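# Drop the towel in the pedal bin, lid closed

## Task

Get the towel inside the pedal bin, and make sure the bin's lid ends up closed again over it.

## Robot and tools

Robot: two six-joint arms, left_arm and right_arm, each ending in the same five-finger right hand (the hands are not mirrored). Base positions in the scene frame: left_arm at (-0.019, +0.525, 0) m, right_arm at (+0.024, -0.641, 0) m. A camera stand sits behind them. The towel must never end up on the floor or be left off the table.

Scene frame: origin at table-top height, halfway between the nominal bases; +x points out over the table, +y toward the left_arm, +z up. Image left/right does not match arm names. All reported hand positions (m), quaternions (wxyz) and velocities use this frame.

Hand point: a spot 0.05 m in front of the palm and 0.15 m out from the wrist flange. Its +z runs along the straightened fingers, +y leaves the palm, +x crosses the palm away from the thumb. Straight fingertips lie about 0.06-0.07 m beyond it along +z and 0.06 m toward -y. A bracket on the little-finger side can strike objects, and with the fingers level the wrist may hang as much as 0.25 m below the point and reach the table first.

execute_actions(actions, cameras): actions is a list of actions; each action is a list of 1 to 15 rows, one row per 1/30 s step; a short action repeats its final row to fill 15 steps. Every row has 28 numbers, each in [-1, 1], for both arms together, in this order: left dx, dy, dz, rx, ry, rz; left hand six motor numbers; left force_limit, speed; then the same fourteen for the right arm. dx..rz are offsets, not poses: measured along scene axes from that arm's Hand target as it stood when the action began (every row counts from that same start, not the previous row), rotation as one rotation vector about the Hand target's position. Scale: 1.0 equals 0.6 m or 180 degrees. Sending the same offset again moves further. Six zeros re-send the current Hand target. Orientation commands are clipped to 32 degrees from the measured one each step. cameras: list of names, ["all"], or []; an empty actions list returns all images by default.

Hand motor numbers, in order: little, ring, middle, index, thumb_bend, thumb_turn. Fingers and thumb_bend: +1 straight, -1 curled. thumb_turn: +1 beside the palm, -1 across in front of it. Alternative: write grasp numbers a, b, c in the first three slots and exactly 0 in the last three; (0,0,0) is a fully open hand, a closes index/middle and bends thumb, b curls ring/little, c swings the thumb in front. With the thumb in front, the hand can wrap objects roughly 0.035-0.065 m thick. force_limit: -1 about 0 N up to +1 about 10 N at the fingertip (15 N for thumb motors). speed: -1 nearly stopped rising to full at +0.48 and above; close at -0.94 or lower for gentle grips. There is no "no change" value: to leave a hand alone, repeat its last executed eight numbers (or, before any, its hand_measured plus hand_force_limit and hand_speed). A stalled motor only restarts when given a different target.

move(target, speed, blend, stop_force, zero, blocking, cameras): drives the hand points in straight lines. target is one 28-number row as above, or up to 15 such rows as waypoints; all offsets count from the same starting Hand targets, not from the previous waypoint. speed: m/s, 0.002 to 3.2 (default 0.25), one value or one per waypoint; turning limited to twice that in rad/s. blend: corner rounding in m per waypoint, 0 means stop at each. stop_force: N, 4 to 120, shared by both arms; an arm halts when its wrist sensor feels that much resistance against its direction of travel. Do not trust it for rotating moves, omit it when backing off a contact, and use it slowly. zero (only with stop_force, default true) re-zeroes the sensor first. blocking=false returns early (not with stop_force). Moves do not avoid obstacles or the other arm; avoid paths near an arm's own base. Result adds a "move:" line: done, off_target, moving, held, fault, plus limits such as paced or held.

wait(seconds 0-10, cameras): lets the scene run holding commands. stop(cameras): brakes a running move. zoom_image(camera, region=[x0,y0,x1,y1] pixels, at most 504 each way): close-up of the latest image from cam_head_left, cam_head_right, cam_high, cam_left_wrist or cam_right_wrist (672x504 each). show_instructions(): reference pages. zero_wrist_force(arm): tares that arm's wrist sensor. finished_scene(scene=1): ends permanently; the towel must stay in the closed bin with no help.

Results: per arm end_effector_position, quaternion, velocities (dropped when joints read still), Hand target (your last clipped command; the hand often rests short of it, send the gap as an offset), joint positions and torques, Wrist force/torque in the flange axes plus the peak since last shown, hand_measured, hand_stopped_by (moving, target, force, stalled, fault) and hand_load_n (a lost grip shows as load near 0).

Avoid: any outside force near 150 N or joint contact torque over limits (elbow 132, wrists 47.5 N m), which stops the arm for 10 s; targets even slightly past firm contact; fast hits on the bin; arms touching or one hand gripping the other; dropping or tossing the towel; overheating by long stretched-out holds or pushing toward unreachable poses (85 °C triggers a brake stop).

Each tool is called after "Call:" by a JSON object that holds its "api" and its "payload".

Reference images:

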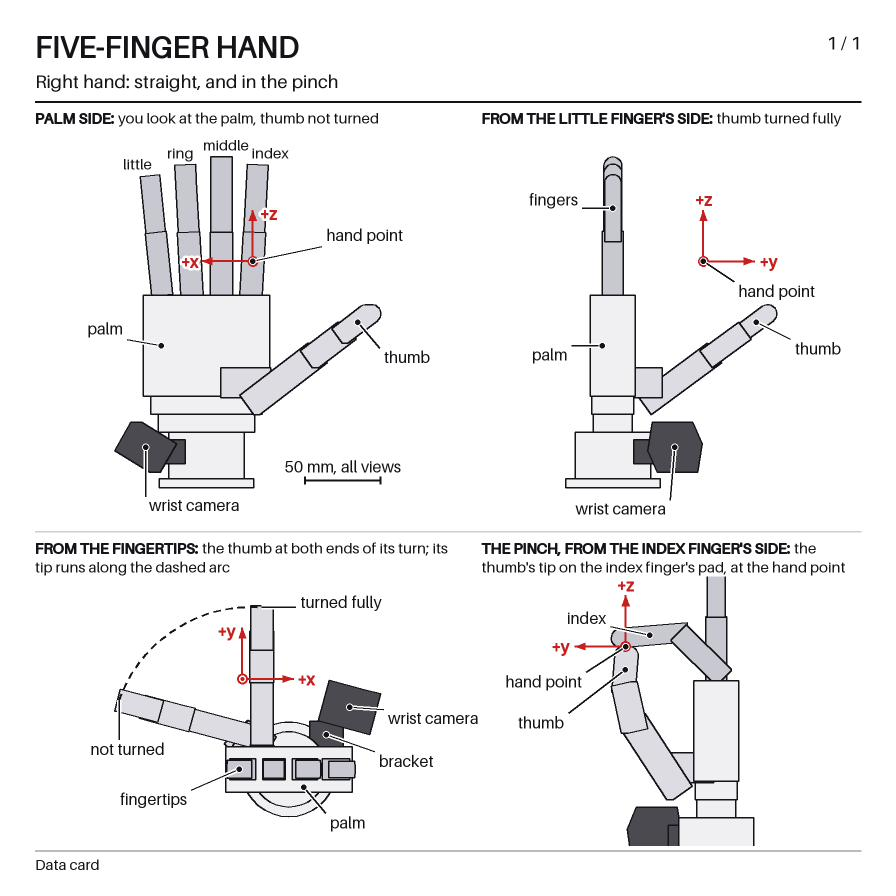

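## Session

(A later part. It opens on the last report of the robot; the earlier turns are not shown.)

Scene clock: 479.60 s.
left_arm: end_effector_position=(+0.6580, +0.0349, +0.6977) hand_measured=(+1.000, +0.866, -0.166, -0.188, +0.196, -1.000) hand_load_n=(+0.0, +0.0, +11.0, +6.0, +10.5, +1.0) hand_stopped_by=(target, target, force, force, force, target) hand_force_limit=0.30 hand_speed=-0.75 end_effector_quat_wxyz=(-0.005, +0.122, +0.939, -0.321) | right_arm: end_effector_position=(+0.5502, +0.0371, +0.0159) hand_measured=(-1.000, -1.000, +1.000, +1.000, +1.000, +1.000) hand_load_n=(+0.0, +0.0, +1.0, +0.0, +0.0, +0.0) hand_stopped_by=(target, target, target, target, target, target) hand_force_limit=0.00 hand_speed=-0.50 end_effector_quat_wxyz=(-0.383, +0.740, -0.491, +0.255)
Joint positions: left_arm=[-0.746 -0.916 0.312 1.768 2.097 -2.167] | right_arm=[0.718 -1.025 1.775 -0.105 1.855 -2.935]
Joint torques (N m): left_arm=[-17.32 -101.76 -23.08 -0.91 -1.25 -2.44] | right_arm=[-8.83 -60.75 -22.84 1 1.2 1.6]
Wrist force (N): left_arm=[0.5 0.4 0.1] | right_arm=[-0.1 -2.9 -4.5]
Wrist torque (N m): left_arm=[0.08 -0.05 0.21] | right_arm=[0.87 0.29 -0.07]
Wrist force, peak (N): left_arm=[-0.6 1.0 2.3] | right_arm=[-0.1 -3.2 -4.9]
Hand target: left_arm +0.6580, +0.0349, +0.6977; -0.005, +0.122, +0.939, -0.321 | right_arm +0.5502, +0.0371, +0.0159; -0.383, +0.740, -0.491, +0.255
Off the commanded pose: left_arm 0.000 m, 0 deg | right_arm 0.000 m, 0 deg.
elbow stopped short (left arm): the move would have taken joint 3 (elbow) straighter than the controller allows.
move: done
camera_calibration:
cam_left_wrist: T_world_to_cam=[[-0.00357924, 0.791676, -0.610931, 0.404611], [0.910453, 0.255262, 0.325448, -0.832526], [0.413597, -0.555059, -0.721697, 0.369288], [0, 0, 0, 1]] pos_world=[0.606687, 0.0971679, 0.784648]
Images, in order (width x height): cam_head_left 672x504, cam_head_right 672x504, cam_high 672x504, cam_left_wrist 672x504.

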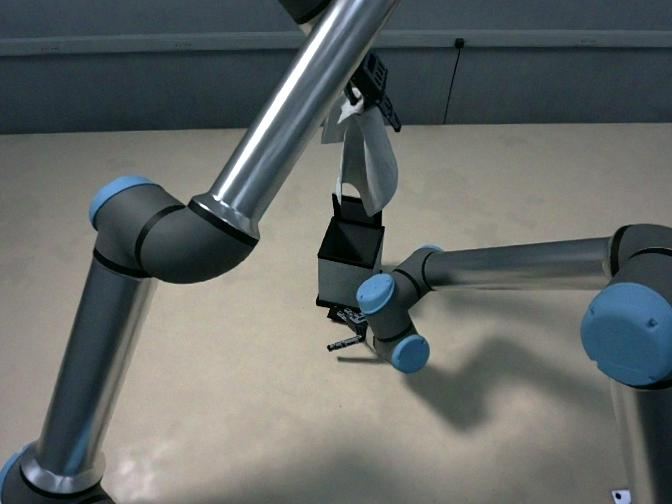

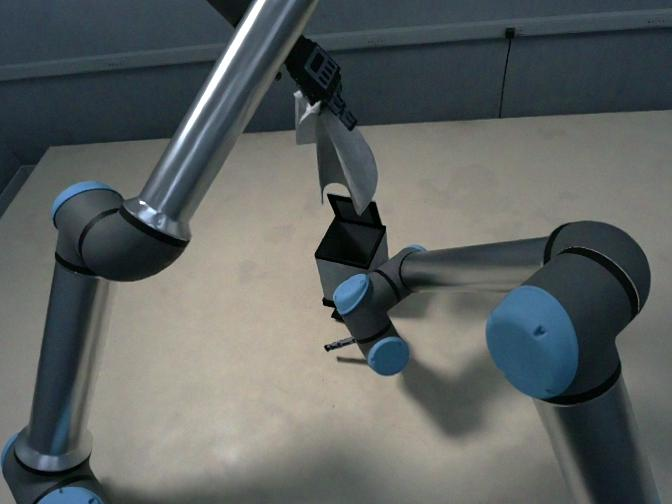

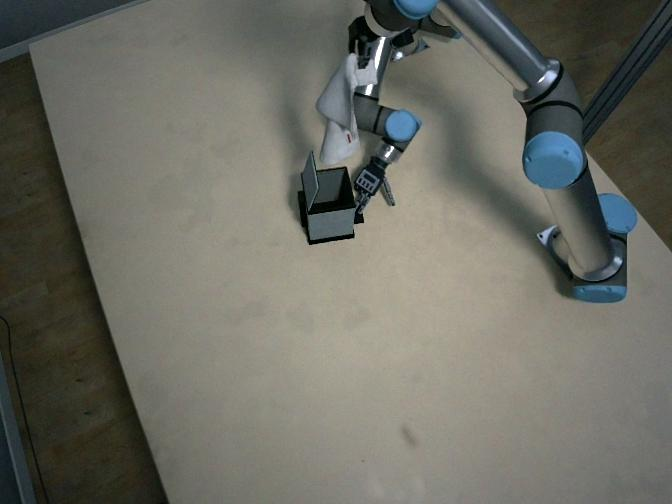

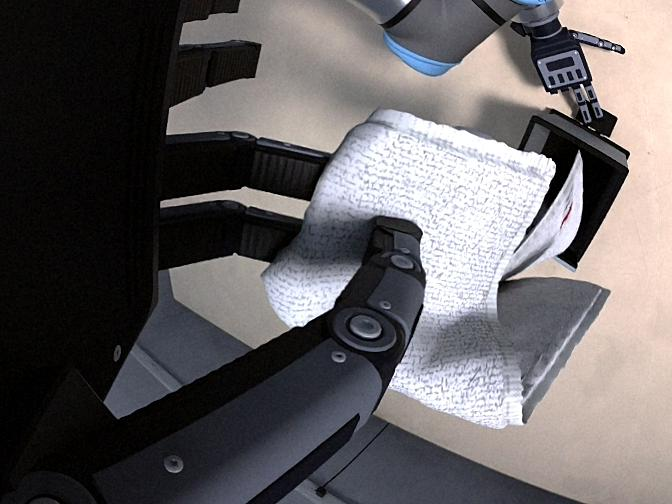

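Call:
{"api": "move", "payload": {"target": [[0.0083,-0.0022,-0.2045,0,0,0, 0.9,0,1,0,0,0,0.3,-0.75, 0,0,0,0,0,0, -1,-1,1,1,1,1,0.0,-0.5],[0.0617,-0.0223,-0.2795,0,0,0, 0.9,0,1,0,0,0,0.3,-0.75, 0,0,0,0,0,0, -1,-1,1,1,1,1,0.0,-0.5]], "speed": [0.12,0.08], "cameras": ["cam_head_left","cam_head_right","cam_high","cam_left_wrist"]}}

Call:
{"api": "zoom_image", "payload": {"camera": "cam_high", "region": [250, 80, 430, 260]}}

Call:
{"api": "zoom_image", "payload": {"camera": "cam_head_left", "region": [250, 60, 430, 340]}}

Call:
{"api": "zoom_image", "payload": {"camera": "cam_head_right", "region": [250, 60, 430, 340]}}

Scene clock: 493.07 s.
left_arm: end_effector_position=(+0.6949, +0.0216, +0.5301) hand_measured=(+1.000, +0.866, -0.166, -0.188, +0.196, -1.000) hand_load_n=(+0.0, +0.0, +11.0, +6.5, +11.0, +0.5) hand_stopped_by=(target, target, force, force, force, target) hand_force_limit=0.30 hand_speed=-0.75 end_effector_quat_wxyz=(-0.005, +0.122, +0.939, -0.321) | right_arm: end_effector_position=(+0.5502, +0.0371, +0.0159) hand_measured=(-1.000, -1.000, +1.000, +1.000, +1.000, +1.000) hand_load_n=(+0.5, +0.0, +1.0, +0.0, +0.0, +0.0) hand_stopped_by=(target, target, target, target, target, target) hand_force_limit=0.00 hand_speed=-0.50 end_effector_quat_wxyz=(-0.383, +0.740, -0.491, +0.255)
Joint positions: left_arm=[-0.726 -1.011 0.794 1.391 2.105 -2.146] | right_arm=[0.718 -1.025 1.775 -0.105 1.855 -2.935]
Joint torques (N m): left_arm=[15.78 -73.37 -52.04 -0.17 2.75 2.15] | right_arm=[-4.03 -62.18 -22.54 0.3 1.66 1.36]
Wrist force (N): left_arm=[0.3 0.4 0.4] | right_arm=[-0.1 -2.8 -4.3]
Wrist torque (N m): left_arm=[0.03 -0.02 -0.06] | right_arm=[0.87 0.28 -0.07]
Wrist force, peak (N): left_arm=[1.2 -0.4 -0.6] | right_arm=[-0.2 -2.8 -5.1]
Hand target: left_arm +0.6950, +0.0215, +0.5300; -0.005, +0.122, +0.939, -0.321 | right_arm +0.5502, +0.0371, +0.0159; -0.383, +0.740, -0.491, +0.255
Off the commanded pose: left_arm 0.000 m, 0 deg | right_arm 0.000 m, 0 deg.
move: done
camera_calibration:
cam_left_wrist: T_world_to_cam=[[-0.00352403, 0.791691, -0.610912, 0.312833], [0.910415, 0.255266, 0.325551, -0.80822], [0.41368, -0.555036, -0.721667, 0.225613], [0, 0, 0, 1]] pos_world=[0.643587, 0.0838678, 0.617048]
Images, in order (width x height): cam_head_left 672x504, cam_head_right 672x504, cam_high 672x504, cam_left_wrist 672x504.

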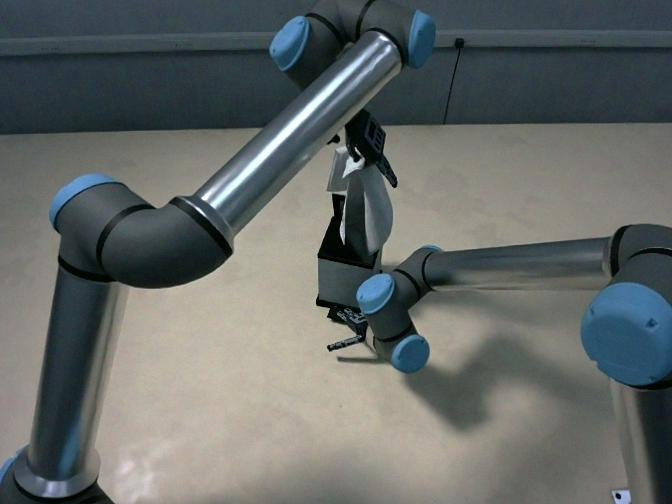

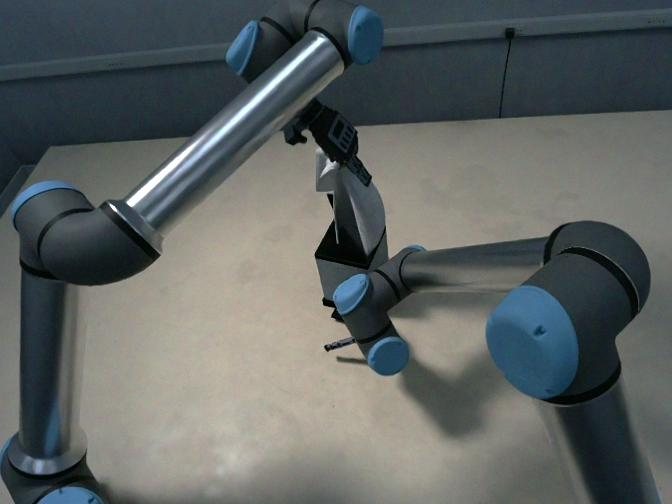

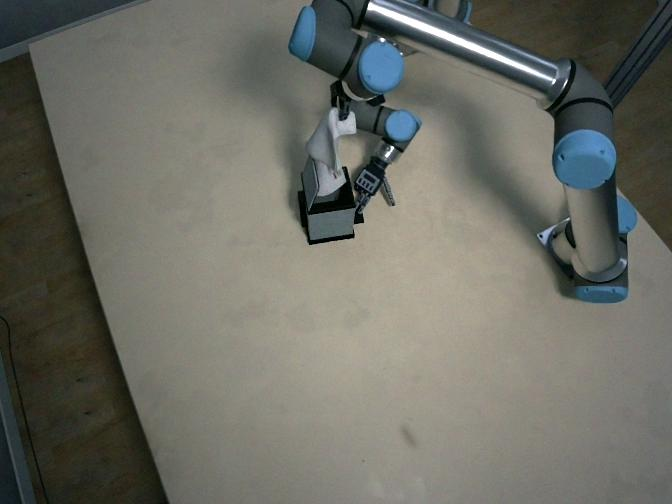

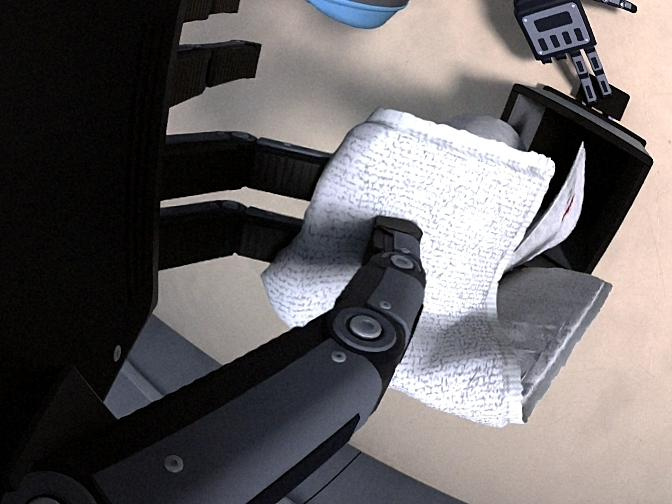

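Scaled by 2.800 from the camera's 672x504 image, which has a finer 960x720 frame.

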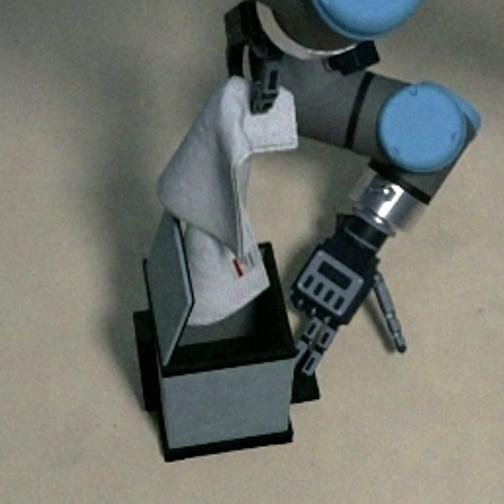

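Scaled by 1.800 from the camera's 672x504 image, which has a finer 960x720 frame.

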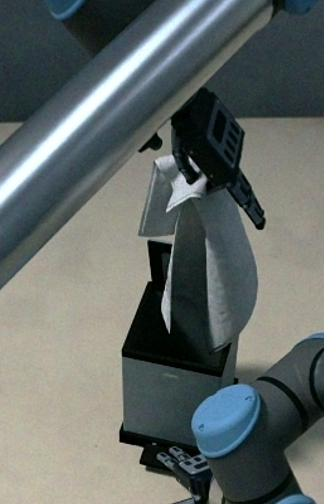

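Scaled by 1.800 from the camera's 672x504 image, which has a finer 960x720 frame.

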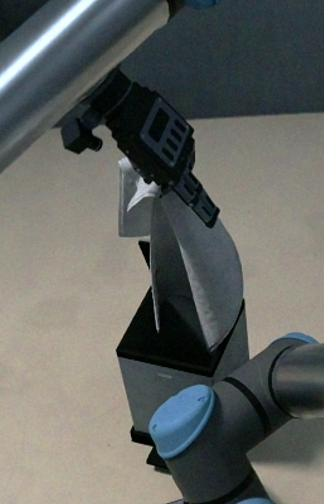

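Call:
{"api": "move", "payload": {"target": [[0.005,0.0158,-0.15,0,0,0, 0.9,0,1,0,0,0,0.3,-0.75, 0,0,0,0,0,0, -1,-1,1,1,1,1,0.0,-0.5],[0.005,0.0158,-0.24,0,0,0, 0.9,0,1,0,0,0,0.3,-0.75, 0,0,0,0,0,0, -1,-1,1,1,1,1,0.0,-0.5]], "speed": [0.08,0.08], "cameras": ["cam_head_left","cam_head_right","cam_high","cam_left_wrist"]}}

Call:
{"api": "zoom_image", "payload": {"camera": "cam_high", "region": [250, 80, 430, 260]}}

Call:
{"api": "zoom_image", "payload": {"camera": "cam_head_left", "region": [250, 60, 430, 340]}}

Call:
{"api": "zoom_image", "payload": {"camera": "cam_head_right", "region": [250, 60, 430, 340]}}

Scene clock: 500.73 s.
left_arm: end_effector_position=(+0.6980, +0.0310, +0.3861) hand_measured=(+1.000, +0.866, -0.166, -0.188, +0.196, -1.000) hand_load_n=(+0.0, +0.0, +11.0, +6.0, +11.0, +0.5) hand_stopped_by=(target, target, force, force, force, target) hand_force_limit=0.30 hand_speed=-0.75 end_effector_quat_wxyz=(-0.005, +0.123, +0.939, -0.321) | right_arm: end_effector_position=(+0.5502, +0.0371, +0.0159) hand_measured=(-1.000, -1.000, +1.000, +1.000, +1.000, +1.000) hand_load_n=(+0.0, +0.0, +0.5, +0.0, +0.0, +0.0) hand_stopped_by=(target, target, target, target, target, target) hand_force_limit=0.00 hand_speed=-0.50 end_effector_quat_wxyz=(-0.383, +0.740, -0.491, +0.255)
Joint positions: left_arm=[-0.714 -1.038 1.091 1.128 2.11 -2.133] | right_arm=[0.718 -1.025 1.775 -0.105 1.855 -2.935]
Joint torques (N m): left_arm=[10.03 -68.45 -29.99 -0.29 0.78 -2.16] | right_arm=[-8.59 -59.94 -21.46 1.08 1.27 1.6]
Wrist force (N): left_arm=[0.3 0.4 0.7] | right_arm=[0.2 -3.1 -4.6]
Wrist torque (N m): left_arm=[0.03 -0.05 -0.05] | right_arm=[0.87 0.25 -0.06]
Wrist force, peak (N): left_arm=[0.6 1.0 0.8] | right_arm=[-0.2 -3.0 -5.0]
Hand target: left_arm +0.6980, +0.0310, +0.3860; -0.005, +0.122, +0.939, -0.321 | right_arm +0.5502, +0.0371, +0.0159; -0.383, +0.740, -0.491, +0.255
Off the commanded pose: left_arm 0.000 m, 0 deg | right_arm 0.000 m, 0 deg.
move: done
camera_calibration:
cam_left_wrist: T_world_to_cam=[[-0.0033955, 0.791632, -0.610988, 0.217388], [0.910451, 0.255157, 0.325537, -0.766569], [0.413604, -0.555169, -0.721609, 0.125663], [0, 0, 0, 1]] pos_world=[0.646687, 0.0932681, 0.473048]
Images, in order (width x height): cam_head_left 672x504, cam_head_right 672x504, cam_high 672x504, cam_left_wrist 672x504.

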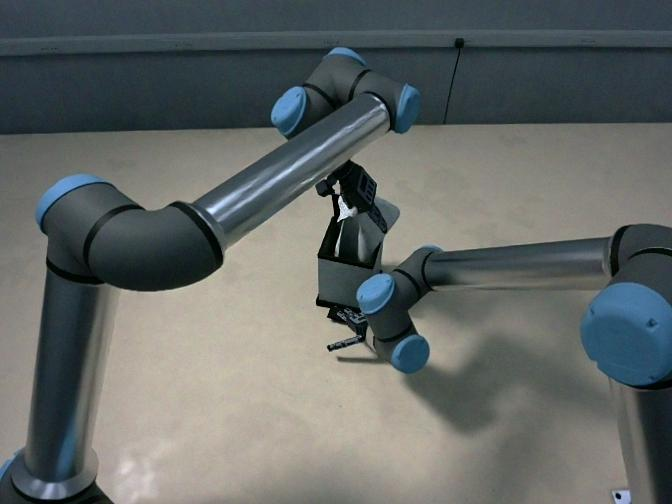

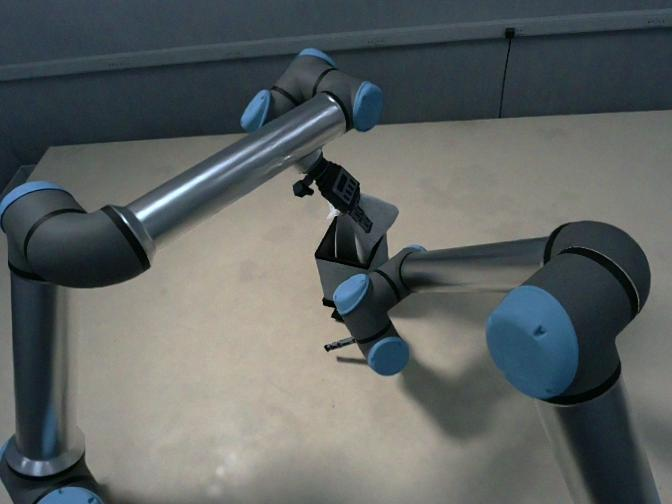

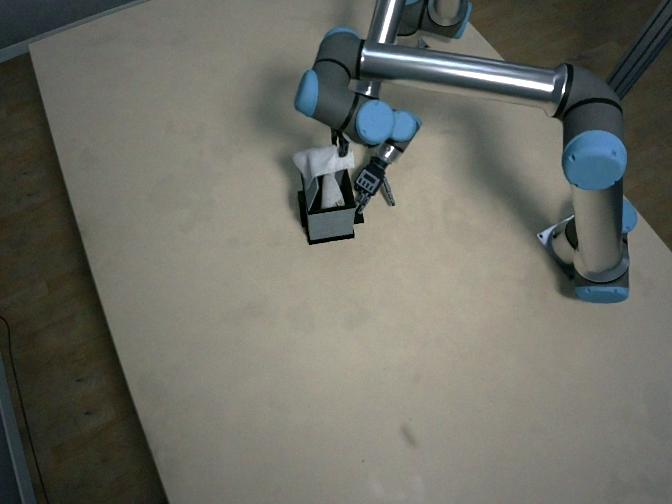

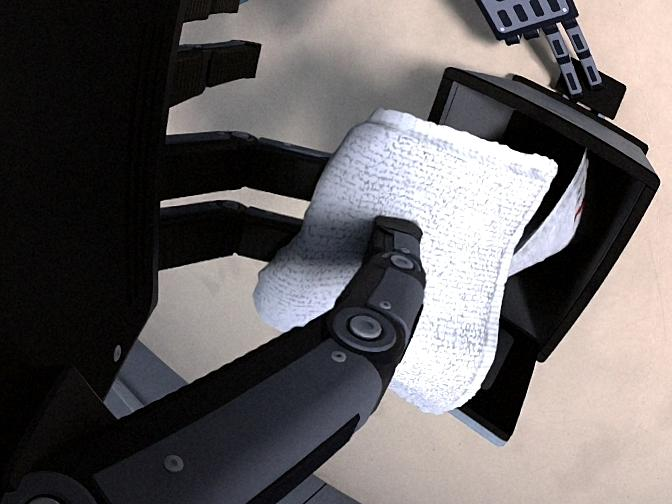

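Scaled by 2.800 from the camera's 672x504 image, which has a finer 960x720 frame.

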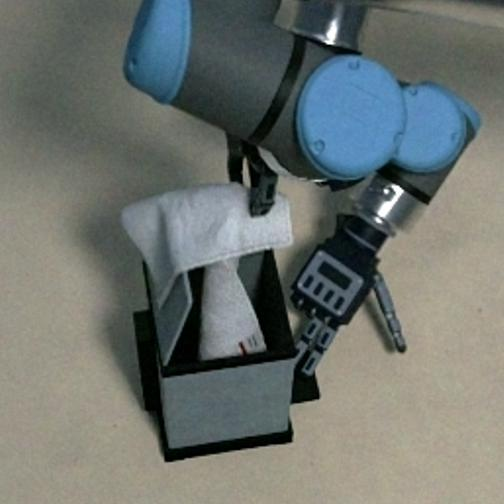

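Scaled by 1.800 from the camera's 672x504 image, which has a finer 960x720 frame.

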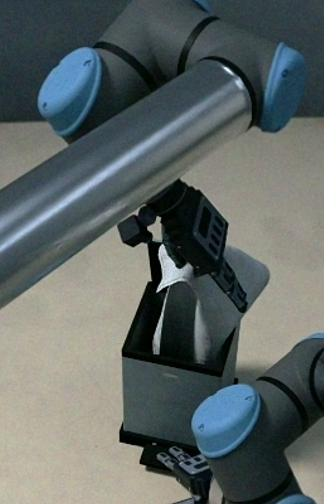

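Scaled by 1.800 from the camera's 672x504 image, which has a finer 960x720 frame.

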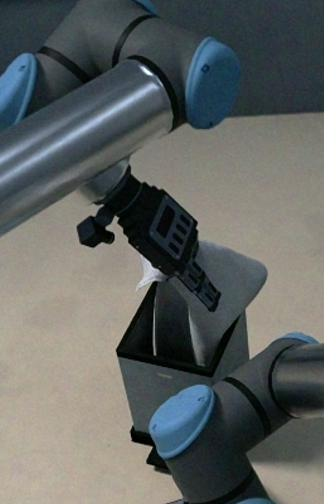

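Call:
{"api": "move", "payload": {"target": [[0,0,0.15,0,0,0, 0.9,0,1,0,0,0,0.3,-0.75, 0,0,0,0,0,0, -1,-1,1,1,1,1,0.0,-0.5],[0.0157,0.0512,0.12,0,0,0, 0.9,0,1,0,0,0,0.3,-0.75, 0,0,0,0,0,0, -1,-1,1,1,1,1,0.0,-0.5]], "speed": [0.08,0.08], "cameras": ["cam_head_left","cam_head_right","cam_high","cam_left_wrist"]}}

Call:
{"api": "zoom_image", "payload": {"camera": "cam_high", "region": [250, 80, 430, 260]}}

Call:
{"api": "zoom_image", "payload": {"camera": "cam_head_left", "region": [250, 60, 430, 340]}}

Call:
{"api": "zoom_image", "payload": {"camera": "cam_head_right", "region": [250, 60, 430, 340]}}

Scene clock: 515.00 s.
left_arm: end_effector_position=(+0.7074, +0.0616, +0.4580) hand_measured=(+1.000, +0.866, -0.166, -0.188, +0.196, -1.000) hand_load_n=(+0.0, +0.0, +11.0, +6.0, +11.0, +0.5) hand_stopped_by=(target, target, force, force, force, target) hand_force_limit=0.30 hand_speed=-0.75 end_effector_quat_wxyz=(-0.005, +0.122, +0.939, -0.321) | right_arm: end_effector_position=(+0.5502, +0.0371, +0.0159) hand_measured=(-1.000, -1.000, +1.000, +1.000, +1.000, +1.000) hand_load_n=(+0.0, +0.0, +0.5, +0.0, +0.0, +0.0) hand_stopped_by=(target, target, target, target, target, target) hand_force_limit=0.00 hand_speed=-0.50 end_effector_quat_wxyz=(-0.383, +0.740, -0.491, +0.255)
Joint positions: left_arm=[-0.676 -1.046 0.982 1.267 2.124 -2.091] | right_arm=[0.718 -1.025 1.775 -0.105 1.855 -2.935]
Joint torques (N m): left_arm=[18.74 -98.6 -28.6 -0.32 3.05 2.54] | right_arm=[-8.71 -63.72 -22.57 -0.03 1.47 1.62]
Wrist force (N): left_arm=[0.4 0.1 0.3] | right_arm=[-0.1 -3.0 -4.5]
Wrist torque (N m): left_arm=[0.01 -0.03 -0.07] | right_arm=[0.87 0.30 -0.08]
Wrist force, peak (N): left_arm=[0.4 0.7 1.0] | right_arm=[-0.2 -3.3 -5.0]
Hand target: left_arm +0.7074, +0.0617, +0.4580; -0.005, +0.122, +0.939, -0.321 | right_arm +0.5502, +0.0371, +0.0159; -0.383, +0.740, -0.491, +0.255
Off the commanded pose: left_arm 0.000 m, 0 deg | right_arm 0.000 m, 0 deg.
move: done
camera_calibration:
cam_left_wrist: T_world_to_cam=[[-0.00352403, 0.791691, -0.610912, 0.237162], [0.910415, 0.255266, 0.325551, -0.806339], [0.41368, -0.555036, -0.721667, 0.190612], [0, 0, 0, 1]] pos_world=[0.656087, 0.123868, 0.544948]
Images, in order (width x height): cam_head_left 672x504, cam_head_right 672x504, cam_high 672x504, cam_left_wrist 672x504.

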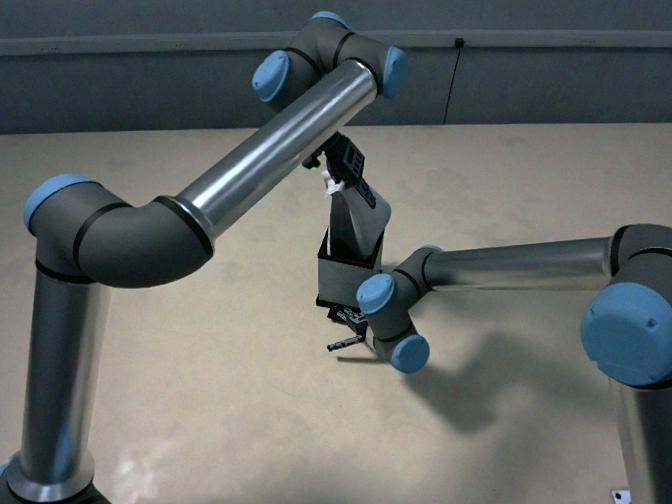

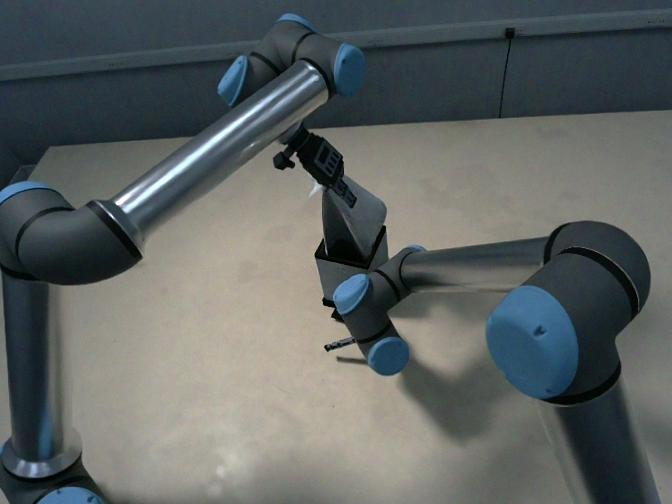

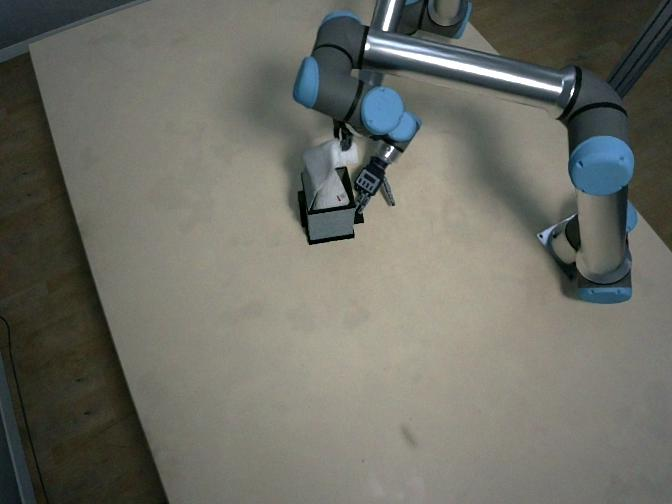

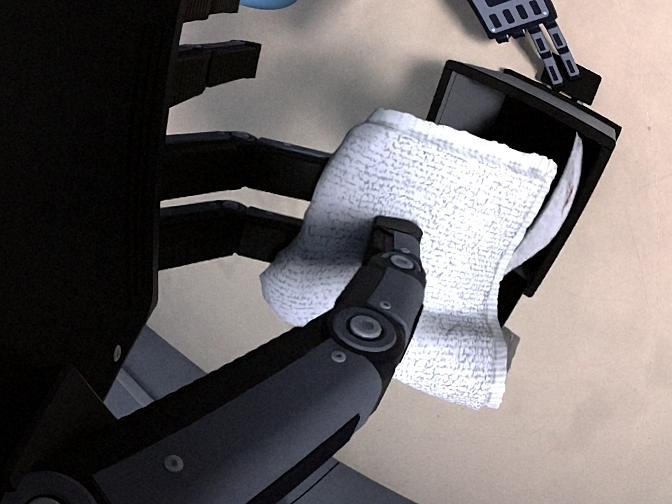

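Scaled by 2.800 from the camera's 672x504 image, which has a finer 960x720 frame.

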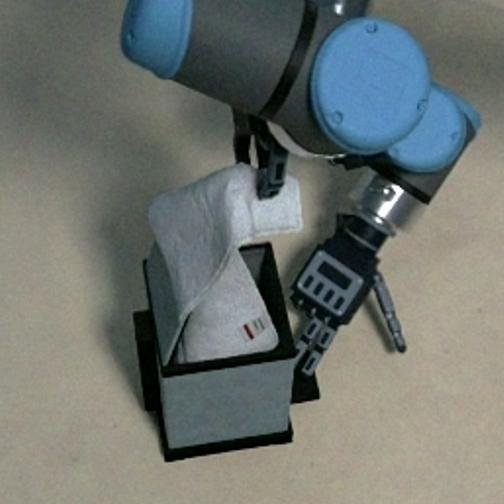

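Scaled by 1.800 from the camera's 672x504 image, which has a finer 960x720 frame.

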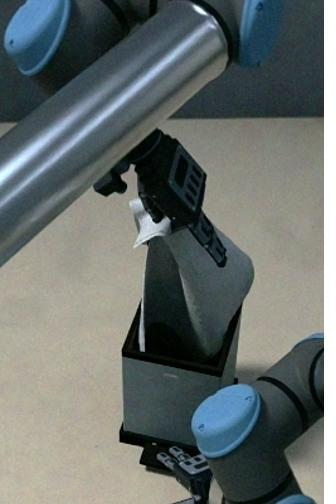

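Scaled by 1.800 from the camera's 672x504 image, which has a finer 960x720 frame.

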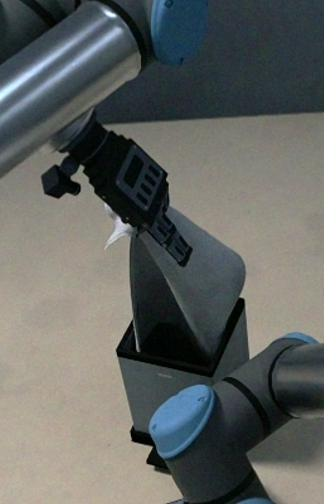

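Call:
{"api": "move", "payload": {"target": [[0,0,0.1867,0,0,0, 0.9,0,1,0,0,0,0.3,-0.75, 0,0,0,0,0,0, -1,-1,1,1,1,1,0.0,-0.5],[-0.0395,-0.0488,0.1867,0,0,0, 0.9,0,1,0,0,0,0.3,-0.75, 0,0,0,0,0,0, -1,-1,1,1,1,1,0.0,-0.5],[-0.022,-0.049,0.12,0,0,0, 0.9,0,1,0,0,0,0.3,-0.75, 0,0,0,0,0,0, -1,-1,1,1,1,1,0.0,-0.5],[-0.0427,-0.0427,0.02,0,0,0, 0.9,0,1,0,0,0,0.3,-0.75, 0,0,0,0,0,0, -1,-1,1,1,1,1,0.0,-0.5]], "speed": [0.1,0.08,0.08,0.06], "cameras": ["cam_head_left","cam_head_right","cam_high","cam_left_wrist"]}}

Call:
{"api": "zoom_image", "payload": {"camera": "cam_high", "region": [250, 80, 430, 260]}}

Call:
{"api": "zoom_image", "payload": {"camera": "cam_head_left", "region": [250, 60, 430, 340]}}

Call:
{"api": "zoom_image", "payload": {"camera": "cam_head_right", "region": [250, 60, 430, 340]}}

Scene clock: 535.77 s.
left_arm: end_effector_position=(+0.6818, +0.0361, +0.4700) hand_measured=(+1.000, +0.866, -0.166, -0.188, +0.196, -1.000) hand_load_n=(+0.0, +0.0, +11.0, +6.0, +11.0, +0.5) hand_stopped_by=(target, target, force, force, force, target) hand_force_limit=0.30 hand_speed=-0.75 end_effector_quat_wxyz=(-0.005, +0.122, +0.939, -0.321) | right_arm: end_effector_position=(+0.5502, +0.0371, +0.0159) hand_measured=(-1.000, -1.000, +1.000, +1.000, +1.000, +1.000) hand_load_n=(+0.0, +0.0, +0.5, +0.0, +0.0, +0.0) hand_stopped_by=(target, target, target, target, target, target) hand_force_limit=0.00 hand_speed=-0.50 end_effector_quat_wxyz=(-0.383, +0.740, -0.491, +0.255)
Joint positions: left_arm=[-0.723 -1.069 0.99 1.255 2.106 -2.143] | right_arm=[0.718 -1.025 1.775 -0.105 1.855 -2.935]
Joint torques (N m): left_arm=[-17.69 -95.5 -28.98 -0.65 -1.32 -2.49] | right_arm=[-7.37 -64.39 -22.11 0.05 0.9 1.57]
Wrist force (N): left_arm=[0.7 0.4 0.3] | right_arm=[0.0 -2.8 -4.6]
Wrist torque (N m): left_arm=[0.06 -0.07 0.21] | right_arm=[0.89 0.27 -0.06]
Wrist force, peak (N): left_arm=[0.6 1.0 1.2] | right_arm=[0.2 -3.4 -4.9]
Hand target: left_arm +0.6818, +0.0361, +0.4700; -0.005, +0.122, +0.939, -0.321 | right_arm +0.5502, +0.0371, +0.0159; -0.383, +0.740, -0.491, +0.255
Off the commanded pose: left_arm 0.000 m, 0 deg | right_arm 0.000 m, 0 deg.
move: done
camera_calibration:
cam_left_wrist: T_world_to_cam=[[-0.00352442, 0.791691, -0.610912, 0.264591], [0.910453, 0.255215, 0.325485, -0.780412], [0.413597, -0.555059, -0.721697, 0.19578], [0, 0, 0, 1]] pos_world=[0.630487, 0.0983678, 0.556948]
Images, in order (width x height): cam_head_left 672x504, cam_head_right 672x504, cam_high 672x504, cam_left_wrist 672x504.

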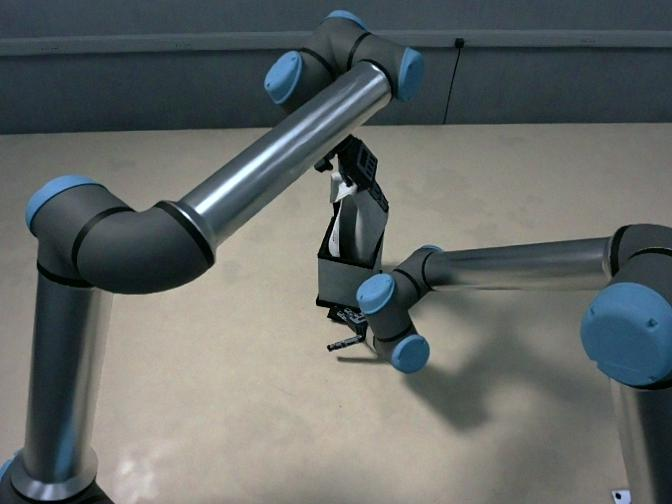

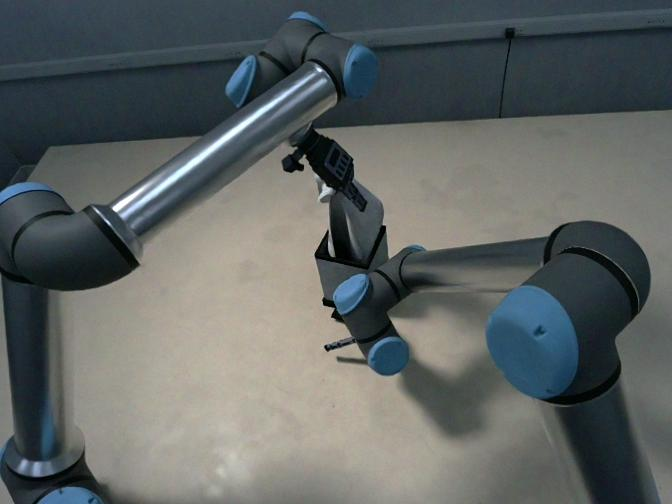

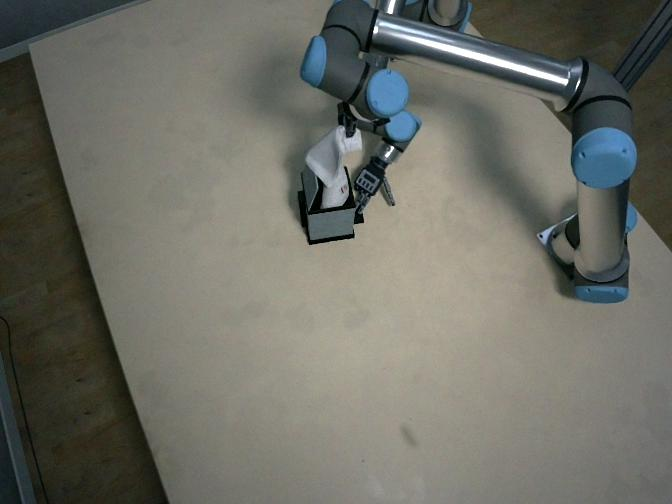

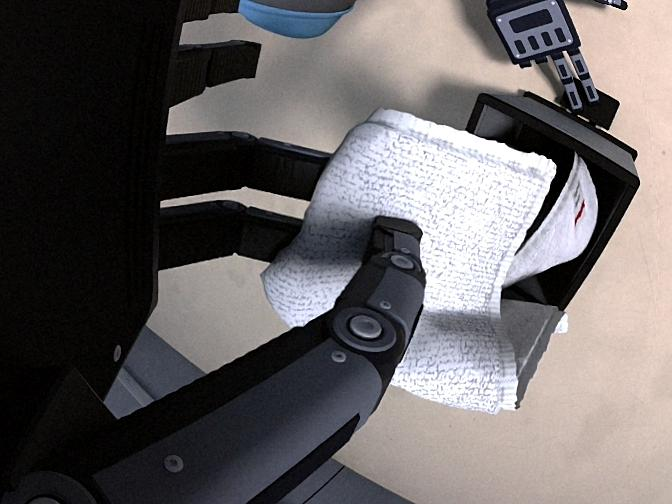

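Scaled by 2.800 from the camera's 672x504 image, which has a finer 960x720 frame.

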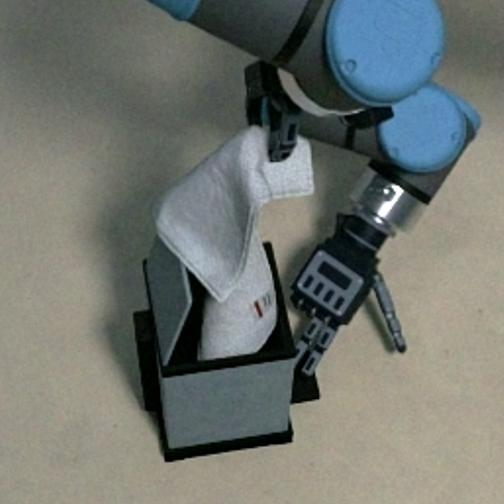

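Scaled by 1.800 from the camera's 672x504 image, which has a finer 960x720 frame.

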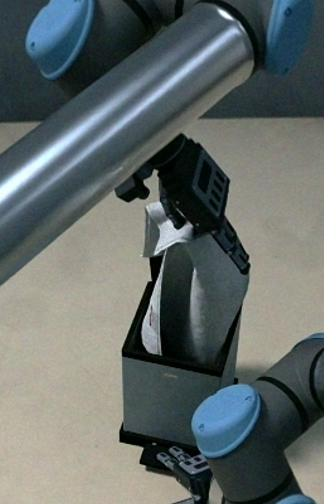

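Scaled by 1.800 from the camera's 672x504 image, which has a finer 960x720 frame.

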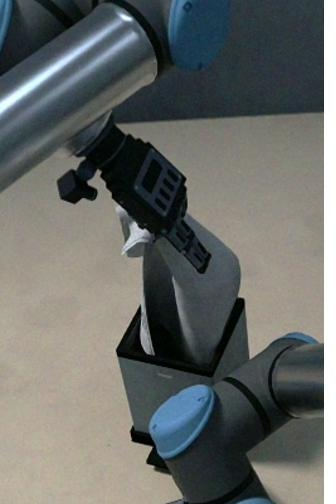

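Call:
{"api": "zoom_image", "payload": {"camera": "cam_left_wrist", "region": [420, 80, 672, 430]}}

Scaled by 1.440 from the camera's 672x504 image, which has a finer 960x720 frame.

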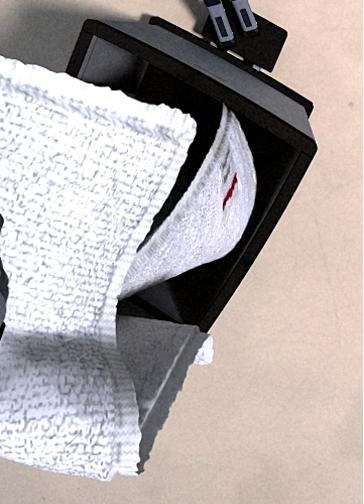

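Call:
{"api": "move", "payload": {"target": [[0,0,0.05,0,0,0, 0.9,0,1,0,0,0,0.3,-0.75, 0,0,0,0,0,0, -1,-1,1,1,1,1,0.0,-0.5],[-0.039,0.0155,0.05,0,0,0, 0.9,0,1,0,0,0,0.3,-0.75, 0,0,0,0,0,0, -1,-1,1,1,1,1,0.0,-0.5],[-0.039,0.0155,-0.05,0,0,0, 0.9,0,1,0,0,0,0.3,-0.75, 0,0,0,0,0,0, -1,-1,1,1,1,1,0.0,-0.5]], "speed": [0.08,0.08,0.08], "cameras": ["cam_head_left","cam_head_right","cam_high","cam_left_wrist"]}}

Call:
{"api": "zoom_image", "payload": {"camera": "cam_high", "region": [250, 80, 430, 260]}}

Call:
{"api": "zoom_image", "payload": {"camera": "cam_head_left", "region": [250, 60, 430, 340]}}

Call:
{"api": "zoom_image", "payload": {"camera": "cam_left_wrist", "region": [420, 80, 672, 430]}}

Scene clock: 552.13 s.
left_arm: end_effector_position=(+0.6584, +0.0454, +0.4401) hand_measured=(+1.000, +0.866, -0.166, -0.188, +0.196, -1.000) hand_load_n=(+0.0, +0.0, +11.0, +6.0, +11.0, +0.5) hand_stopped_by=(target, target, force, force, force, target) hand_force_limit=0.30 hand_speed=-0.75 end_effector_quat_wxyz=(-0.005, +0.123, +0.939, -0.321) | right_arm: end_effector_position=(+0.5502, +0.0371, +0.0159) hand_measured=(-1.000, -1.000, +1.000, +1.000, +1.000, +1.000) hand_load_n=(+0.0, +0.0, +0.5, +0.0, +0.0, +0.0) hand_stopped_by=(target, target, target, target, target, target) hand_force_limit=0.00 hand_speed=-0.50 end_effector_quat_wxyz=(-0.383, +0.740, -0.491, +0.255)
Joint positions: left_arm=[-0.735 -1.119 1.117 1.172 2.102 -2.155] | right_arm=[0.718 -1.025 1.775 -0.105 1.855 -2.935]
Joint torques (N m): left_arm=[-17.21 -92.56 -31.47 -0.01 -0.78 -2.65] | right_arm=[-4.98 -63.21 -23.62 -0.65 0.16 1.52]
Wrist force (N): left_arm=[0.4 0.4 0.4] | right_arm=[-0.3 -2.9 -4.8]
Wrist torque (N m): left_arm=[0.03 -0.06 0.20] | right_arm=[0.89 0.33 -0.08]
Wrist force, peak (N): left_arm=[0.4 0.8 1.1] | right_arm=[-0.2 -3.3 -4.8]
Hand target: left_arm +0.6584, +0.0454, +0.4400; -0.005, +0.122, +0.939, -0.321 | right_arm +0.5502, +0.0371, +0.0159; -0.383, +0.740, -0.491, +0.255
Off the commanded pose: left_arm 0.000 m, 0 deg | right_arm 0.000 m, 0 deg.
move: done
camera_calibration:
cam_left_wrist: T_world_to_cam=[[-0.00342624, 0.791677, -0.61093, 0.238831], [0.91044, 0.255169, 0.325556, -0.751774], [0.413626, -0.5551, -0.721649, 0.189003], [0, 0, 0, 1]] pos_world=[0.607087, 0.107668, 0.527048]
Images, in order (width x height): cam_head_left 672x504, cam_head_right 672x504, cam_high 672x504, cam_left_wrist 672x504.

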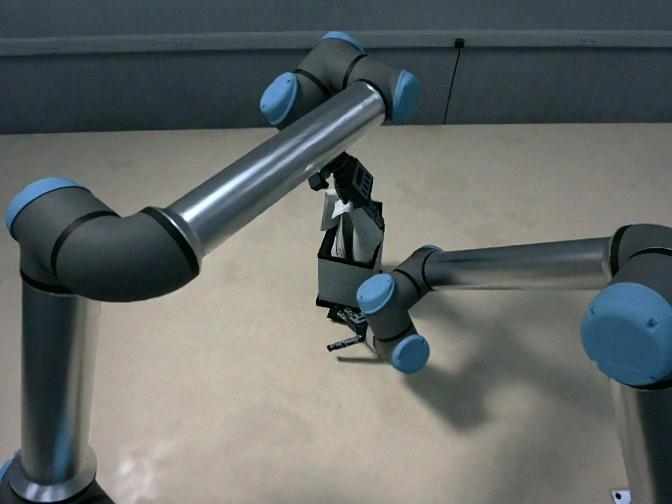

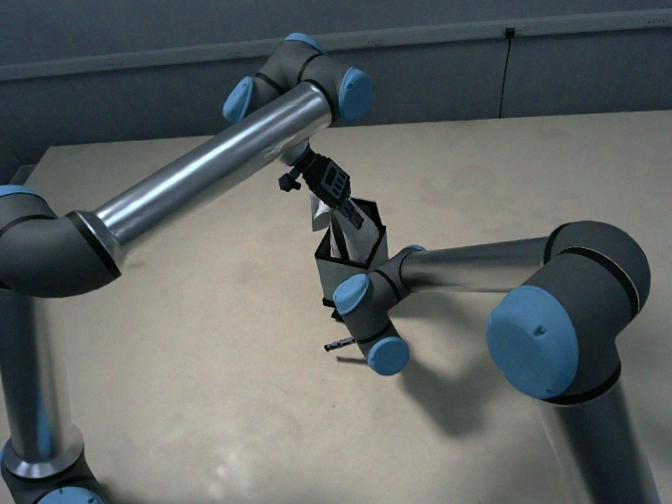

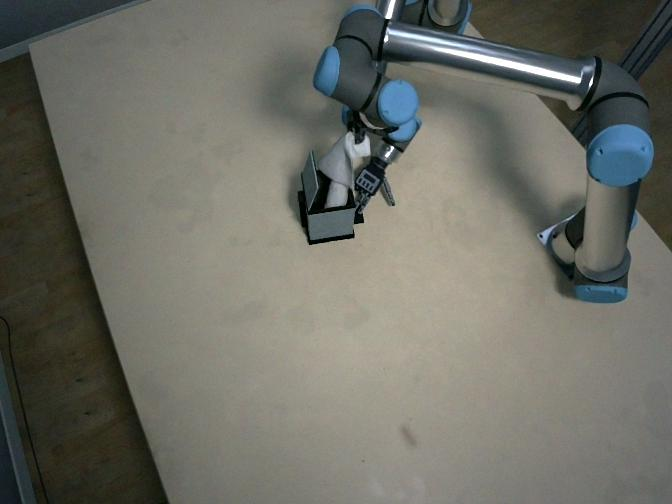

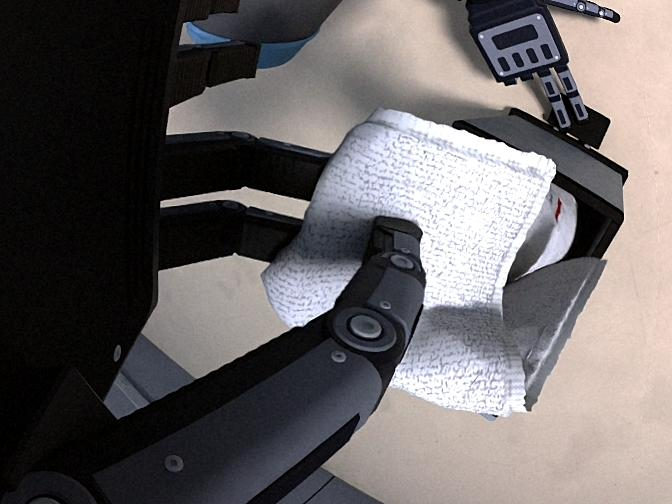

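Scaled by 2.800 from the camera's 672x504 image, which has a finer 960x720 frame.

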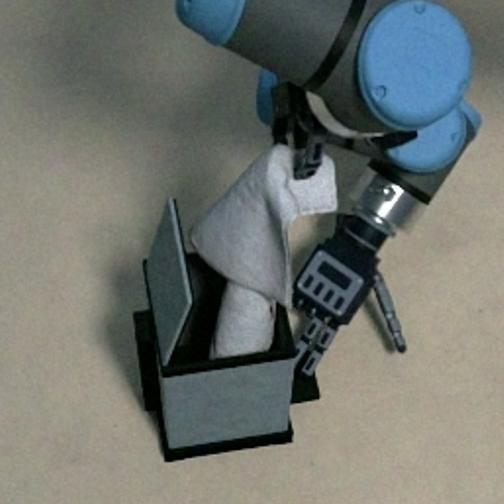

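Scaled by 1.800 from the camera's 672x504 image, which has a finer 960x720 frame.

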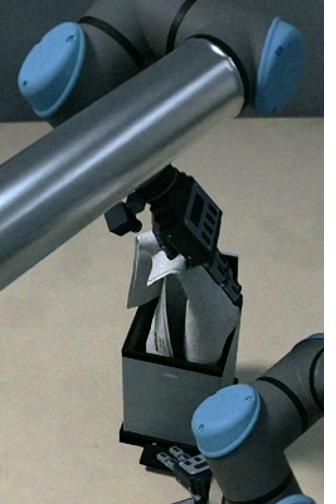

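Scaled by 1.440 from the camera's 672x504 image, which has a finer 960x720 frame.

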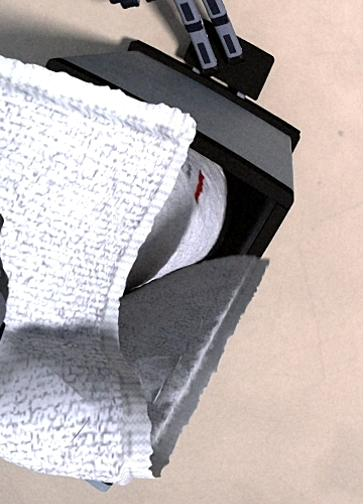

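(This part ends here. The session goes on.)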